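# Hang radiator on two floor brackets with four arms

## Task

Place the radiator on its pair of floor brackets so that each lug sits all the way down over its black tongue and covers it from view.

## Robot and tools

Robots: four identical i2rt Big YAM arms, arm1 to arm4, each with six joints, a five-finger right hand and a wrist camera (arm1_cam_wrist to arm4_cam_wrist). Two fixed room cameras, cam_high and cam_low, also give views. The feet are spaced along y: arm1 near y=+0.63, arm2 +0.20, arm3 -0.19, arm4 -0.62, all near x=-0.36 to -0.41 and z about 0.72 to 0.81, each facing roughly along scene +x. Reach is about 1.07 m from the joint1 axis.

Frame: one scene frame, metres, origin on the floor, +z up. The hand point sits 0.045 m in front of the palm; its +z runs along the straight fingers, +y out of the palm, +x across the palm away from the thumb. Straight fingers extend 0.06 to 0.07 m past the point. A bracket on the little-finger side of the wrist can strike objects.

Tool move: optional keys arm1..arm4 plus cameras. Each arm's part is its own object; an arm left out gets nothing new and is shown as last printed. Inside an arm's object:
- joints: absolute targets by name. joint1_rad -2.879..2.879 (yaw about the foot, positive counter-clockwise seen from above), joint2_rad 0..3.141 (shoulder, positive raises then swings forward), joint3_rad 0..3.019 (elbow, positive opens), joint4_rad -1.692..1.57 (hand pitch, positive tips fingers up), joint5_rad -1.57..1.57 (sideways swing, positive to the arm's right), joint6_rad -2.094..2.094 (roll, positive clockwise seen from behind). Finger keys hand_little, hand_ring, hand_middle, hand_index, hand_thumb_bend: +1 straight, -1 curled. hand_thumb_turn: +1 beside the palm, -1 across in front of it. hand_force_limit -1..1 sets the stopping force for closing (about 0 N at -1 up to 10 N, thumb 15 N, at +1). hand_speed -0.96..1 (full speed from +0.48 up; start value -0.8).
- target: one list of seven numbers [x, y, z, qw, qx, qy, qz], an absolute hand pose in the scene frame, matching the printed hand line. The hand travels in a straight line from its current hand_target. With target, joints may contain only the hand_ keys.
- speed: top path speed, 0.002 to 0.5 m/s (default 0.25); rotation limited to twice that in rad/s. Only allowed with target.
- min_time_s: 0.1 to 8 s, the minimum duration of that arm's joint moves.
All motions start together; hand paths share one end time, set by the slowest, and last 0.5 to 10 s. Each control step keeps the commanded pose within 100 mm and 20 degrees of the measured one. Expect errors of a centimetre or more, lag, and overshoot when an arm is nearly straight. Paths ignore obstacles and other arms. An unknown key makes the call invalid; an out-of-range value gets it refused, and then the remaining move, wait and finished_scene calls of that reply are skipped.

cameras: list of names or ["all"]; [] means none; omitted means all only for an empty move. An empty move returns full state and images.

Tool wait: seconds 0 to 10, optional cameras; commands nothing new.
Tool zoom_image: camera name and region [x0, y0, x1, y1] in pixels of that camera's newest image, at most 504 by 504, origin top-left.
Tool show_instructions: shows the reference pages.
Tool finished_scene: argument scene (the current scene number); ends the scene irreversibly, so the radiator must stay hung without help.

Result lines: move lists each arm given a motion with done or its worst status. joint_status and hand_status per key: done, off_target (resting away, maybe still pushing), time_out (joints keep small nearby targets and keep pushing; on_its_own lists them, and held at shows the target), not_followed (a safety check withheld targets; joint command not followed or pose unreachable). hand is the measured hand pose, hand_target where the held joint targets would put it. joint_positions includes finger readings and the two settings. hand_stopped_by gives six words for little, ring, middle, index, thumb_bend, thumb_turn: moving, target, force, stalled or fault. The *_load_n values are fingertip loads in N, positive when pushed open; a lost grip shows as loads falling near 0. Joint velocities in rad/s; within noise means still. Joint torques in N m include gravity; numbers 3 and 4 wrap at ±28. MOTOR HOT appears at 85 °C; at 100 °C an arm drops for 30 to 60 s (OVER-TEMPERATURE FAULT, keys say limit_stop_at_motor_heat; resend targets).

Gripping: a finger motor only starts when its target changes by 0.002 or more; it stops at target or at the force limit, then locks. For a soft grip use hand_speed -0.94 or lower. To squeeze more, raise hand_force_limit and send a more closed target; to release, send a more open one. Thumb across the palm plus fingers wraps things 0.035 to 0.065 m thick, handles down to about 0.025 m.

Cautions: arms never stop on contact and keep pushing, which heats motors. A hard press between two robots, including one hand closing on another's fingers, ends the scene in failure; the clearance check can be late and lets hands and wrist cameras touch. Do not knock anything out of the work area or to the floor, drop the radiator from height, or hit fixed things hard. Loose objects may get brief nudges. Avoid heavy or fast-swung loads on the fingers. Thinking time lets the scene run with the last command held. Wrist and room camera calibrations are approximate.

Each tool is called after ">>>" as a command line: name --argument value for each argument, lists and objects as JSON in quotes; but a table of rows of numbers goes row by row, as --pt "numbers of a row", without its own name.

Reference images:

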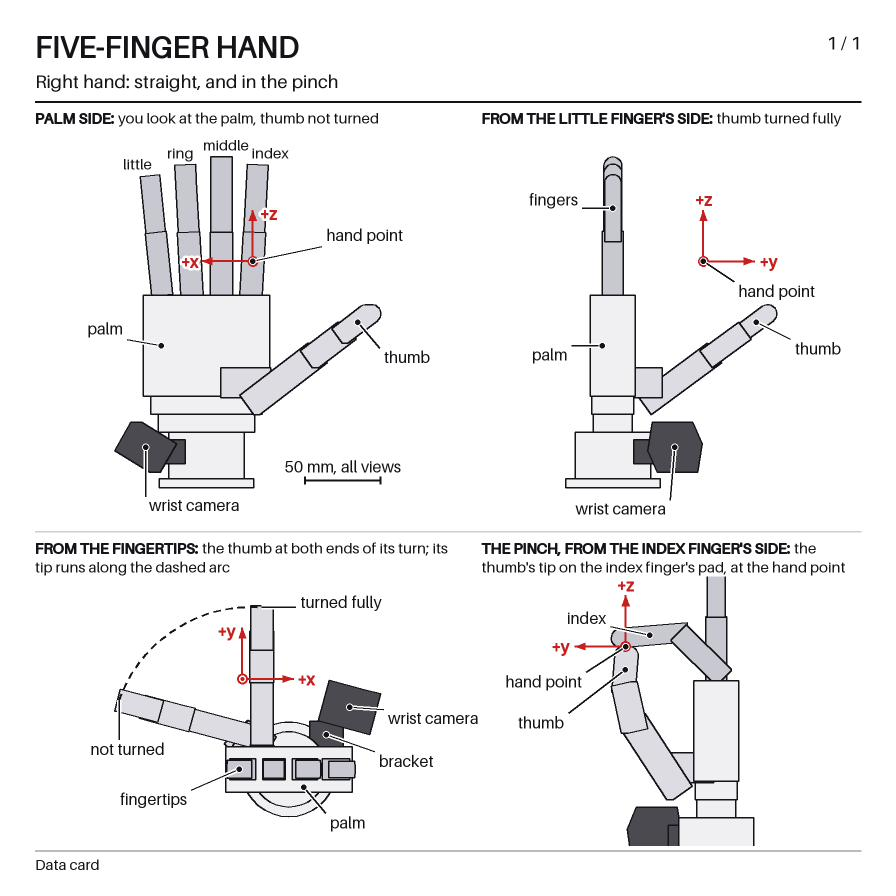

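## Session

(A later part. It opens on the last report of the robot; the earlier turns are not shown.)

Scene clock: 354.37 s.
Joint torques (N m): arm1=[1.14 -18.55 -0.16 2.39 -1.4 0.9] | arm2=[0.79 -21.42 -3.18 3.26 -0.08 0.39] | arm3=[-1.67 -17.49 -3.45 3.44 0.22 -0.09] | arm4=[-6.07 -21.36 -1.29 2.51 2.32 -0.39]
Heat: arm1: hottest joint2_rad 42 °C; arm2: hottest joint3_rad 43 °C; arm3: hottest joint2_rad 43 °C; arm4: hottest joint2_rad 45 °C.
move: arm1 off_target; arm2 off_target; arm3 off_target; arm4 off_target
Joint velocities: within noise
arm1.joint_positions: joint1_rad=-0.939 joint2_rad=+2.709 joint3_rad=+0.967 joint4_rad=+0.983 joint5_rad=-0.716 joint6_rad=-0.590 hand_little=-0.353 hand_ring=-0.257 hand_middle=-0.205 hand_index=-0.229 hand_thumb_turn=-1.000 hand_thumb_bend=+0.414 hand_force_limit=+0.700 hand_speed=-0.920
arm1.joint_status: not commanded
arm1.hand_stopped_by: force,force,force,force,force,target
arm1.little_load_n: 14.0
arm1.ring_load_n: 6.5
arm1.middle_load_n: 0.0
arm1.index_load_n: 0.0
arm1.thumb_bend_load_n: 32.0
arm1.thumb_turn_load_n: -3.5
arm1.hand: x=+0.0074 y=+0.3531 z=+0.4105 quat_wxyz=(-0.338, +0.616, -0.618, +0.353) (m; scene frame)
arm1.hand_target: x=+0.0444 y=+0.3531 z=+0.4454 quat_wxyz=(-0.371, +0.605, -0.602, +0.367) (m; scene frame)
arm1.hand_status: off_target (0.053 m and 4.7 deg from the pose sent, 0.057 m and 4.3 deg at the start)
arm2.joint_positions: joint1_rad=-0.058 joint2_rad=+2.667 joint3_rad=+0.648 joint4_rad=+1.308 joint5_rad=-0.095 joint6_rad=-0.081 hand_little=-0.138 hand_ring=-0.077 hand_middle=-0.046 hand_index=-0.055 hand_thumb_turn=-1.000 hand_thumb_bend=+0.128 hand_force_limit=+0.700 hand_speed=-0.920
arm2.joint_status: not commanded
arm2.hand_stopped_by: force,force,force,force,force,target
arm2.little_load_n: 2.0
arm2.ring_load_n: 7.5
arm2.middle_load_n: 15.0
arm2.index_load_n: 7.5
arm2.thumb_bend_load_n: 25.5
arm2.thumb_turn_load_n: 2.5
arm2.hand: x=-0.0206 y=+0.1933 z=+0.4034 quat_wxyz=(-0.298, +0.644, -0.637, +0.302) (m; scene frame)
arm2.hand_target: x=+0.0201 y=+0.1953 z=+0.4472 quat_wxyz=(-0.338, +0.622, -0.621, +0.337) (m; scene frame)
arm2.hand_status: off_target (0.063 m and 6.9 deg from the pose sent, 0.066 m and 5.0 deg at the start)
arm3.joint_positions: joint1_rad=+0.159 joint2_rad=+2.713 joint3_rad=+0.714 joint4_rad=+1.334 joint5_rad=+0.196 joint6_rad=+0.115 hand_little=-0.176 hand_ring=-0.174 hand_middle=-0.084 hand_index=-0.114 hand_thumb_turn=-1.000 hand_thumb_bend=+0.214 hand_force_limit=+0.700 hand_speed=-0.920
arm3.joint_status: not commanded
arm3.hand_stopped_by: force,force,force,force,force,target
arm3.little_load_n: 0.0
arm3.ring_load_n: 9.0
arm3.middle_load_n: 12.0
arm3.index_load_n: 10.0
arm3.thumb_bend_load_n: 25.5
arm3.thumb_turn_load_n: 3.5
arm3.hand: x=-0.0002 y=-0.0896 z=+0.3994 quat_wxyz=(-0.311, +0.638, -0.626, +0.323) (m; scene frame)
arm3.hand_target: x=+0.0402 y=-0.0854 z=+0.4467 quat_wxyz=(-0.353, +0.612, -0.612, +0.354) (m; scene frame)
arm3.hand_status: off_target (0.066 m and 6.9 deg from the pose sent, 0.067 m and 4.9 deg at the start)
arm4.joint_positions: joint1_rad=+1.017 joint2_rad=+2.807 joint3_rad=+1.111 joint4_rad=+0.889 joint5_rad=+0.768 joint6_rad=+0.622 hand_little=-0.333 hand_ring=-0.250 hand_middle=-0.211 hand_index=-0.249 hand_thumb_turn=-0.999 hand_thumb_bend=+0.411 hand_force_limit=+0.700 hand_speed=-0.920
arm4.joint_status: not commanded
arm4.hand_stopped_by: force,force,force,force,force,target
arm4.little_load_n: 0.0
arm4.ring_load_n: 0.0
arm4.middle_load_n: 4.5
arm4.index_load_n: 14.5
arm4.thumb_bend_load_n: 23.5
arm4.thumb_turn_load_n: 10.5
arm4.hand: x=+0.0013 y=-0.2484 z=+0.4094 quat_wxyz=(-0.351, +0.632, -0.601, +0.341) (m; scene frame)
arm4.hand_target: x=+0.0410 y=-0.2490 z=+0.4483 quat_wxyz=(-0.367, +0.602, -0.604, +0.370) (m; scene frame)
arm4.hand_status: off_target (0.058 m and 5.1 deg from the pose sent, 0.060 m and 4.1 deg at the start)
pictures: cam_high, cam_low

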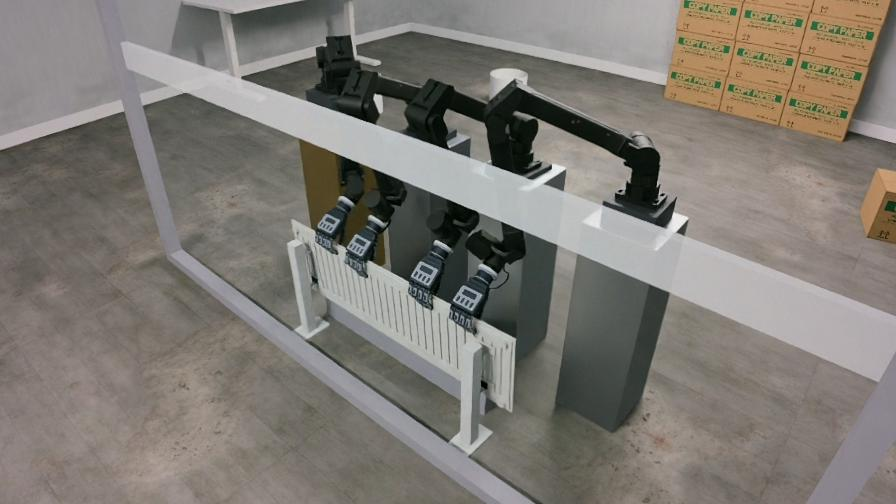

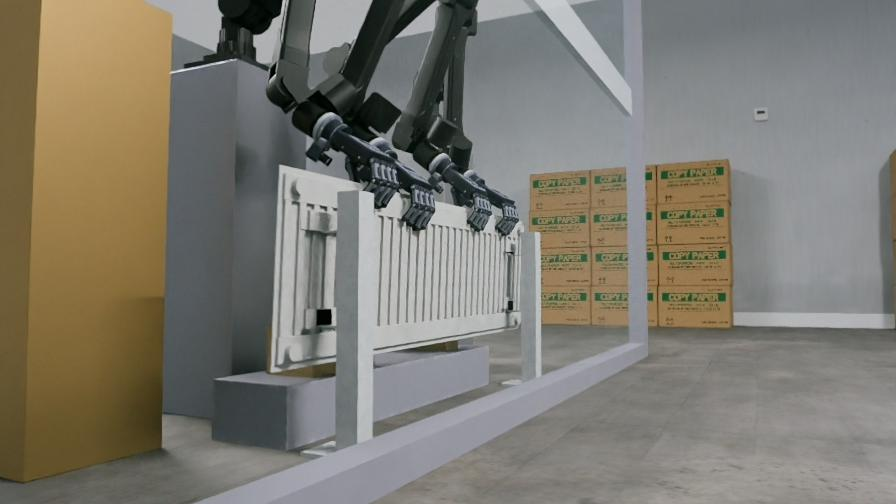

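>>> move --arm1 '{"target":[0.012,0.352,0.412,-0.3374,0.6214,-0.6214,0.3374],"speed":0.06}' --arm2 '{"target":[-0.016,0.195,0.406,-0.3088,0.6361,-0.6361,0.3088],"speed":0.06}' --arm3 '{"target":[0.006,-0.085,0.402,-0.3088,0.6361,-0.6361,0.3088],"speed":0.06}' --arm4 '{"target":[0.006,-0.248,0.412,-0.3374,0.6214,-0.6214,0.3374],"speed":0.06}' --cameras '[]'

>>> move --arm1 '{"joints":{"hand_speed":-0.7,"hand_little":0.35,"hand_ring":0.35,"hand_middle":0.35,"hand_index":0.35,"hand_thumb_bend":0.5}}' --arm2 '{"joints":{"hand_speed":-0.7,"hand_little":0.35,"hand_ring":0.35,"hand_middle":0.35,"hand_index":0.35,"hand_thumb_bend":0.5}}' --arm3 '{"joints":{"hand_speed":-0.7,"hand_little":0.35,"hand_ring":0.35,"hand_middle":0.35,"hand_index":0.35,"hand_thumb_bend":0.5}}' --arm4 '{"joints":{"hand_speed":-0.7,"hand_little":0.35,"hand_ring":0.35,"hand_middle":0.35,"hand_index":0.35,"hand_thumb_bend":0.5}}' --cameras '[]'

>>> move --arm1 '{"target":[-0.010,0.352,0.376,-0.2988,0.6409,-0.6409,0.2988],"speed":0.05}' --arm2 '{"target":[-0.031,0.195,0.379,-0.2988,0.6409,-0.6409,0.2988],"speed":0.05}' --arm3 '{"target":[-0.008,-0.085,0.380,-0.2988,0.6409,-0.6409,0.2988],"speed":0.05}' --arm4 '{"target":[-0.018,-0.248,0.371,-0.2988,0.6409,-0.6409,0.2988],"speed":0.05}' --cameras '["arm1_cam_wrist","arm2_cam_wrist","arm4_cam_wrist","arm3_cam_wrist"]'

Scene clock: 361.07 s.
Joint torques (N m): arm1=[-1.49 -15.91 -0.08 0.72 -0.64 0.15] | arm2=[0.79 -13.8 -2.54 3.48 -0.04 0.23] | arm3=[-1.14 -12.4 -1.94 1.29 -0.05 0.19] | arm4=[-2.61 -17.32 -0.2 0.61 0.83 0.18]
Heat: arm1: hottest joint2_rad 42 °C; arm2: hottest joint3_rad 43 °C; arm3: hottest joint2_rad 44 °C; arm4: hottest joint2_rad 45 °C.
move: arm1 off_target; arm2 off_target; arm3 off_target; arm4 done
Joint velocities: within noise
arm1.joint_positions: joint1_rad=-0.938 joint2_rad=+2.709 joint3_rad=+0.980 joint4_rad=+0.915 joint5_rad=-0.702 joint6_rad=-0.626 hand_little=-0.353 hand_ring=-0.257 hand_middle=-0.205 hand_index=-0.229 hand_thumb_turn=-1.000 hand_thumb_bend=+0.414 hand_force_limit=+0.700 hand_speed=-0.920
arm1.joint_status: not commanded
arm1.hand_stopped_by: force,force,force,force,force,target
arm1.little_load_n: 6.5
arm1.ring_load_n: 5.0
arm1.middle_load_n: 5.0
arm1.index_load_n: 0.0
arm1.thumb_bend_load_n: 25.0
arm1.thumb_turn_load_n: 1.0
arm1.hand: x=+0.0025 y=+0.3543 z=+0.4016 quat_wxyz=(-0.329, +0.626, -0.622, +0.336) (m; scene frame)
arm1.hand_target: x=+0.0119 y=+0.3521 z=+0.4119 quat_wxyz=(-0.337, +0.622, -0.621, +0.337) (m; scene frame)
arm1.hand_status: off_target (0.014 m and 1.1 deg from the pose sent, 0.005 m and 1.9 deg at the start)
arm2.joint_positions: joint1_rad=-0.058 joint2_rad=+2.682 joint3_rad=+0.657 joint4_rad=+1.306 joint5_rad=-0.094 joint6_rad=-0.083 hand_little=-0.138 hand_ring=-0.077 hand_middle=-0.045 hand_index=-0.055 hand_thumb_turn=-1.000 hand_thumb_bend=+0.128 hand_force_limit=+0.700 hand_speed=-0.920
arm2.joint_status: not commanded
arm2.hand_stopped_by: force,force,force,force,force,target
arm2.little_load_n: 1.0
arm2.ring_load_n: 7.0
arm2.middle_load_n: 15.5
arm2.index_load_n: 7.5
arm2.thumb_bend_load_n: 26.0
arm2.thumb_turn_load_n: 3.5
arm2.hand: x=-0.0230 y=+0.1933 z=+0.3972 quat_wxyz=(-0.294, +0.646, -0.638, +0.299) (m; scene frame)
arm2.hand_target: x=-0.0160 y=+0.1950 z=+0.4060 quat_wxyz=(-0.309, +0.636, -0.636, +0.308) (m; scene frame)
arm2.hand_status: off_target (0.011 m and 2.3 deg from the pose sent, 0.006 m and 1.8 deg at the start)
arm3.joint_positions: joint1_rad=+0.159 joint2_rad=+2.703 joint3_rad=+0.723 joint4_rad=+1.276 joint5_rad=+0.192 joint6_rad=+0.124 hand_little=-0.176 hand_ring=-0.175 hand_middle=-0.084 hand_index=-0.114 hand_thumb_turn=-1.000 hand_thumb_bend=+0.215 hand_force_limit=+0.700 hand_speed=-0.920
arm3.joint_status: not commanded
arm3.hand_stopped_by: force,force,force,force,force,target
arm3.little_load_n: 0.0
arm3.ring_load_n: 3.5
arm3.middle_load_n: 11.0
arm3.index_load_n: 7.5
arm3.thumb_bend_load_n: 29.5
arm3.thumb_turn_load_n: 4.0
arm3.hand: x=-0.0027 y=-0.0888 z=+0.3938 quat_wxyz=(-0.299, +0.643, -0.633, +0.310) (m; scene frame)
arm3.hand_target: x=+0.0059 y=-0.0851 z=+0.4019 quat_wxyz=(-0.309, +0.636, -0.636, +0.309) (m; scene frame)
arm3.hand_status: off_target (0.013 m and 1.5 deg from the pose sent, 0.008 m and 2.0 deg at the start)
arm4.joint_positions: joint1_rad=+1.017 joint2_rad=+2.796 joint3_rad=+1.121 joint4_rad=+0.815 joint5_rad=+0.765 joint6_rad=+0.684 hand_little=-0.333 hand_ring=-0.250 hand_middle=-0.211 hand_index=-0.249 hand_thumb_turn=-0.999 hand_thumb_bend=+0.411 hand_force_limit=+0.700 hand_speed=-0.920
arm4.joint_status: not commanded
arm4.hand_stopped_by: force,force,force,force,force,target
arm4.little_load_n: 0.0
arm4.ring_load_n: 0.0
arm4.middle_load_n: 7.0
arm4.index_load_n: 8.0
arm4.thumb_bend_load_n: 22.0
arm4.thumb_turn_load_n: 4.5
arm4.hand: x=-0.0004 y=-0.2478 z=+0.4059 quat_wxyz=(-0.338, +0.627, -0.617, +0.334) (m; scene frame)
arm4.hand_target: x=+0.0061 y=-0.2480 z=+0.4120 quat_wxyz=(-0.338, +0.621, -0.621, +0.337) (m; scene frame)
arm4.hand_status: done (0.009 m and 0.9 deg from the pose sent, 0.006 m and 3.1 deg at the start)
pictures: none
No camera images: "cameras" was empty.

Scene clock: 362.43 s.
Joint torques (N m): arm1=[-1.38 -15.21 -0.01 0.8 -0.45 0.02] | arm2=[0.73 -14.62 -2.15 2.5 -0.03 0.22] | arm3=[-1.14 -11.81 -1.72 1.36 0.07 0.09] | arm4=[-2.49 -17.32 -0.2 0.75 0.67 0.15]
Heat: arm1: hottest joint2_rad 42 °C; arm2: hottest joint3_rad 43 °C; arm3: hottest joint2_rad 44 °C; arm4: hottest joint2_rad 45 °C.
move: arm1 done; arm2 done; arm3 done; arm4 done
Joint velocities: within noise
arm1.joint_positions: joint1_rad=-0.938 joint2_rad=+2.699 joint3_rad=+0.980 joint4_rad=+0.913 joint5_rad=-0.707 joint6_rad=-0.613 hand_little=+0.350 hand_ring=+0.350 hand_middle=+0.350 hand_index=+0.350 hand_thumb_turn=-1.000 hand_thumb_bend=+0.501 hand_force_limit=+0.700 hand_speed=-0.700
arm1.joint_status: all done
arm1.hand_stopped_by: target,target,target,target,target,target
arm1.little_load_n: 0.0
arm1.ring_load_n: 0.0
arm1.middle_load_n: 0.0
arm1.index_load_n: 0.0
arm1.thumb_bend_load_n: 1.0
arm1.thumb_turn_load_n: 0.0
arm1.hand: x=+0.0058 y=+0.3524 z=+0.4062 quat_wxyz=(-0.333, +0.623, -0.623, +0.337) (m; scene frame)
arm1.hand_target: x=+0.0118 y=+0.3522 z=+0.4118 quat_wxyz=(-0.337, +0.621, -0.621, +0.337) (m; scene frame)
arm1.hand_status: not commanded
arm2.joint_positions: joint1_rad=-0.058 joint2_rad=+2.682 joint3_rad=+0.651 joint4_rad=+1.329 joint5_rad=-0.094 joint6_rad=-0.080 hand_little=+0.350 hand_ring=+0.350 hand_middle=+0.350 hand_index=+0.350 hand_thumb_turn=-1.000 hand_thumb_bend=+0.500 hand_force_limit=+0.700 hand_speed=-0.700
arm2.joint_status: all done
arm2.hand_stopped_by: target,target,target,target,target,target
arm2.little_load_n: 0.0
arm2.ring_load_n: 0.0
arm2.middle_load_n: 0.0
arm2.index_load_n: 0.0
arm2.thumb_bend_load_n: 0.0
arm2.thumb_turn_load_n: 0.0
arm2.hand: x=-0.0215 y=+0.1934 z=+0.4010 quat_wxyz=(-0.300, +0.643, -0.636, +0.305) (m; scene frame)
arm2.hand_target: x=-0.0160 y=+0.1950 z=+0.4060 quat_wxyz=(-0.309, +0.636, -0.636, +0.309) (m; scene frame)
arm2.hand_status: not commanded
arm3.joint_positions: joint1_rad=+0.159 joint2_rad=+2.695 joint3_rad=+0.722 joint4_rad=+1.274 joint5_rad=+0.188 joint6_rad=+0.132 hand_little=+0.350 hand_ring=+0.350 hand_middle=+0.350 hand_index=+0.350 hand_thumb_turn=-1.000 hand_thumb_bend=+0.500 hand_force_limit=+0.700 hand_speed=-0.700
arm3.joint_status: all done
arm3.hand_stopped_by: target,target,target,target,target,target
arm3.little_load_n: 0.0
arm3.ring_load_n: 0.0
arm3.middle_load_n: 0.0
arm3.index_load_n: 0.0
arm3.thumb_bend_load_n: -0.5
arm3.thumb_turn_load_n: 0.0
arm3.hand: x=-0.0003 y=-0.0870 z=+0.3966 quat_wxyz=(-0.303, +0.641, -0.634, +0.309) (m; scene frame)
arm3.hand_target: x=+0.0058 y=-0.0850 z=+0.4019 quat_wxyz=(-0.309, +0.636, -0.636, +0.309) (m; scene frame)
arm3.hand_status: not commanded
arm4.joint_positions: joint1_rad=+1.017 joint2_rad=+2.796 joint3_rad=+1.120 joint4_rad=+0.811 joint5_rad=+0.769 joint6_rad=+0.686 hand_little=+0.350 hand_ring=+0.350 hand_middle=+0.350 hand_index=+0.350 hand_thumb_turn=-1.000 hand_thumb_bend=+0.500 hand_force_limit=+0.700 hand_speed=-0.700
arm4.joint_status: all done
arm4.hand_stopped_by: target,target,target,target,target,target
arm4.little_load_n: 0.0
arm4.ring_load_n: 0.0
arm4.middle_load_n: 0.0
arm4.index_load_n: 0.0
arm4.thumb_bend_load_n: 0.0
arm4.thumb_turn_load_n: 0.0
arm4.hand: x=-0.0002 y=-0.2491 z=+0.4059 quat_wxyz=(-0.337, +0.626, -0.618, +0.336) (m; scene frame)
arm4.hand_target: x=+0.0059 y=-0.2481 z=+0.4119 quat_wxyz=(-0.337, +0.622, -0.621, +0.337) (m; scene frame)
arm4.hand_status: not commanded
pictures: none
No camera images: "cameras" was empty.

Scene clock: 364.27 s.
Joint torques (N m): arm1=[-1.79 -13.1 0.5 0.5 -0.17 -0.27] | arm2=[-0.09 -12.98 -1.91 2.3 0 0.09] | arm3=[-0.62 -9.47 -1.43 1.51 0.1 0.1] | arm4=[-1.73 -13.92 0.84 0.64 0.42 0.31]
Heat: arm1: hottest joint2_rad 42 °C; arm2: hottest joint3_rad 43 °C; arm3: hottest joint2_rad 44 °C; arm4: hottest joint2_rad 45 °C.
move: arm1 done; arm2 done; arm3 done; arm4 off_target
Joint velocities: within noise
arm1.joint_positions: joint1_rad=-0.938 joint2_rad=+2.709 joint3_rad=+1.020 joint4_rad=+0.784 joint5_rad=-0.644 joint6_rad=-0.670 hand_little=+0.350 hand_ring=+0.350 hand_middle=+0.350 hand_index=+0.350 hand_thumb_turn=-1.000 hand_thumb_bend=+0.500 hand_force_limit=+0.700 hand_speed=-0.700
arm1.joint_status: not commanded
arm1.hand_stopped_by: target,target,target,target,target,target
arm1.little_load_n: 0.0
arm1.ring_load_n: 0.0
arm1.middle_load_n: -0.5
arm1.index_load_n: 0.0
arm1.thumb_bend_load_n: 0.5
arm1.thumb_turn_load_n: 0.0
arm1.hand: x=-0.0065 y=+0.3472 z=+0.3840 quat_wxyz=(-0.301, +0.636, -0.641, +0.306) (m; scene frame)
arm1.hand_target: x=-0.0101 y=+0.3522 z=+0.3762 quat_wxyz=(-0.299, +0.641, -0.641, +0.299) (m; scene frame)
arm1.hand_status: done (0.010 m and 1.0 deg from the pose sent, 0.034 m and 6.6 deg at the start)
arm2.joint_positions: joint1_rad=-0.058 joint2_rad=+2.736 joint3_rad=+0.679 joint4_rad=+1.345 joint5_rad=-0.094 joint6_rad=-0.080 hand_little=+0.350 hand_ring=+0.350 hand_middle=+0.350 hand_index=+0.350 hand_thumb_turn=-1.000 hand_thumb_bend=+0.500 hand_force_limit=+0.700 hand_speed=-0.700
arm2.joint_status: not commanded
arm2.hand_stopped_by: target,target,target,target,target,target
arm2.little_load_n: 0.0
arm2.ring_load_n: 0.0
arm2.middle_load_n: 0.0
arm2.index_load_n: 0.0
arm2.thumb_bend_load_n: 0.5
arm2.thumb_turn_load_n: 0.0
arm2.hand: x=-0.0265 y=+0.1939 z=+0.3840 quat_wxyz=(-0.297, +0.644, -0.637, +0.301) (m; scene frame)
arm2.hand_target: x=-0.0309 y=+0.1950 z=+0.3792 quat_wxyz=(-0.299, +0.641, -0.641, +0.299) (m; scene frame)
arm2.hand_status: done (0.007 m and 0.6 deg from the pose sent, 0.024 m and 0.9 deg at the start)
arm3.joint_positions: joint1_rad=+0.159 joint2_rad=+2.720 joint3_rad=+0.739 joint4_rad=+1.274 joint5_rad=+0.188 joint6_rad=+0.142 hand_little=+0.350 hand_ring=+0.350 hand_middle=+0.350 hand_index=+0.350 hand_thumb_turn=-1.000 hand_thumb_bend=+0.500 hand_force_limit=+0.700 hand_speed=-0.700
arm3.joint_status: not commanded
arm3.hand_stopped_by: target,target,target,target,target,target
arm3.little_load_n: 0.0
arm3.ring_load_n: 0.0
arm3.middle_load_n: 0.0
arm3.index_load_n: 0.0
arm3.thumb_bend_load_n: 0.0
arm3.thumb_turn_load_n: 0.0
arm3.hand: x=-0.0023 y=-0.0869 z=+0.3872 quat_wxyz=(-0.301, +0.639, -0.638, +0.305) (m; scene frame)
arm3.hand_target: x=-0.0080 y=-0.0850 z=+0.3802 quat_wxyz=(-0.299, +0.641, -0.641, +0.299) (m; scene frame)
arm3.hand_status: done (0.009 m and 0.9 deg from the pose sent, 0.019 m and 1.5 deg at the start)
arm4.joint_positions: joint1_rad=+1.017 joint2_rad=+2.796 joint3_rad=+1.165 joint4_rad=+0.678 joint5_rad=+0.698 joint6_rad=+0.765 hand_little=+0.350 hand_ring=+0.350 hand_middle=+0.350 hand_index=+0.350 hand_thumb_turn=-1.000 hand_thumb_bend=+0.500 hand_force_limit=+0.700 hand_speed=-0.700
arm4.joint_status: not commanded
arm4.hand_stopped_by: target,target,target,target,target,target
arm4.little_load_n: 0.0
arm4.ring_load_n: 0.0
arm4.middle_load_n: 0.0
arm4.index_load_n: 0.0
arm4.thumb_bend_load_n: 0.0
arm4.thumb_turn_load_n: 0.0
arm4.hand: x=-0.0092 y=-0.2361 z=+0.3893 quat_wxyz=(-0.313, +0.637, -0.638, +0.299) (m; scene frame)
arm4.hand_target: x=-0.0185 y=-0.2485 z=+0.3719 quat_wxyz=(-0.299, +0.641, -0.641, +0.299) (m; scene frame)
arm4.hand_status: off_target (0.024 m and 1.7 deg from the pose sent, 0.039 m and 6.8 deg at the start)
pictures: arm1_cam_wrist, arm2_cam_wrist, arm3_cam_wrist, arm4_cam_wrist
camera_calibration:
arm1_cam_wrist: T_world_to_cam=[[-0.607521, -0.224018, -0.762059, 0.367189], [-0.541379, 0.818822, 0.190888, -0.36381], [0.581229, 0.528532, -0.618731, 0.172732], [0, 0, 0, 1]] pos_world=[-0.0742813, 0.288858, 0.456141]
arm2_cam_wrist: T_world_to_cam=[[-0.580257, -0.290775, -0.760757, 0.337575], [-0.580927, 0.802448, 0.136383, -0.224584], [0.570811, 0.521082, -0.634545, 0.272022], [0, 0, 0, 1]] pos_world=[-0.0898604, 0.13663, 0.460053]
arm3_cam_wrist: T_world_to_cam=[[-0.610872, -0.30052, -0.732477, 0.253757], [-0.522244, 0.848295, 0.0875034, 0.0432564], [0.59506, 0.435985, -0.675144, 0.415797], [0, 0, 0, 1]] pos_world=[-0.0698212, -0.141717, 0.462809]
arm4_cam_wrist: T_world_to_cam=[[-0.579812, -0.252928, -0.774497, 0.240957], [-0.531885, 0.837592, 0.124653, 0.147212], [0.617184, 0.484218, -0.620175, 0.47993], [0, 0, 0, 1]] pos_world=[-0.0781954, -0.29475, 0.465911]

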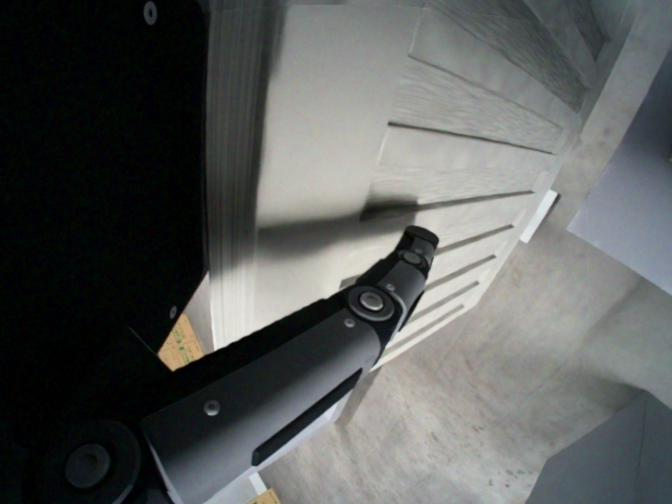

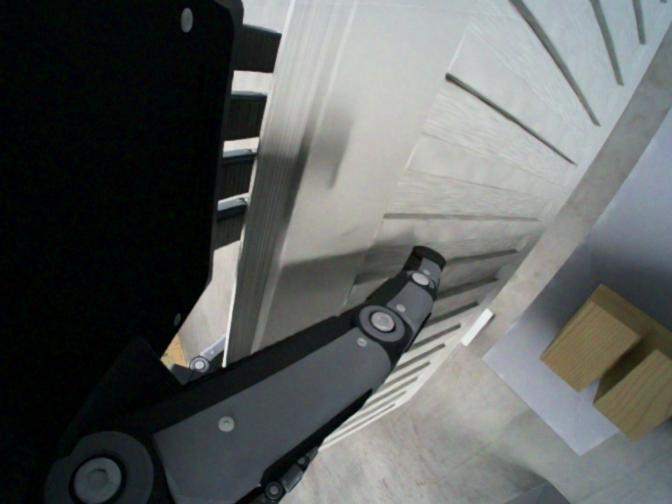

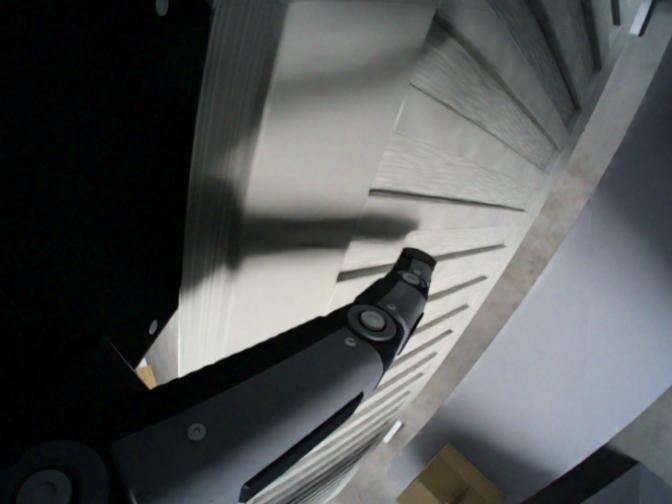

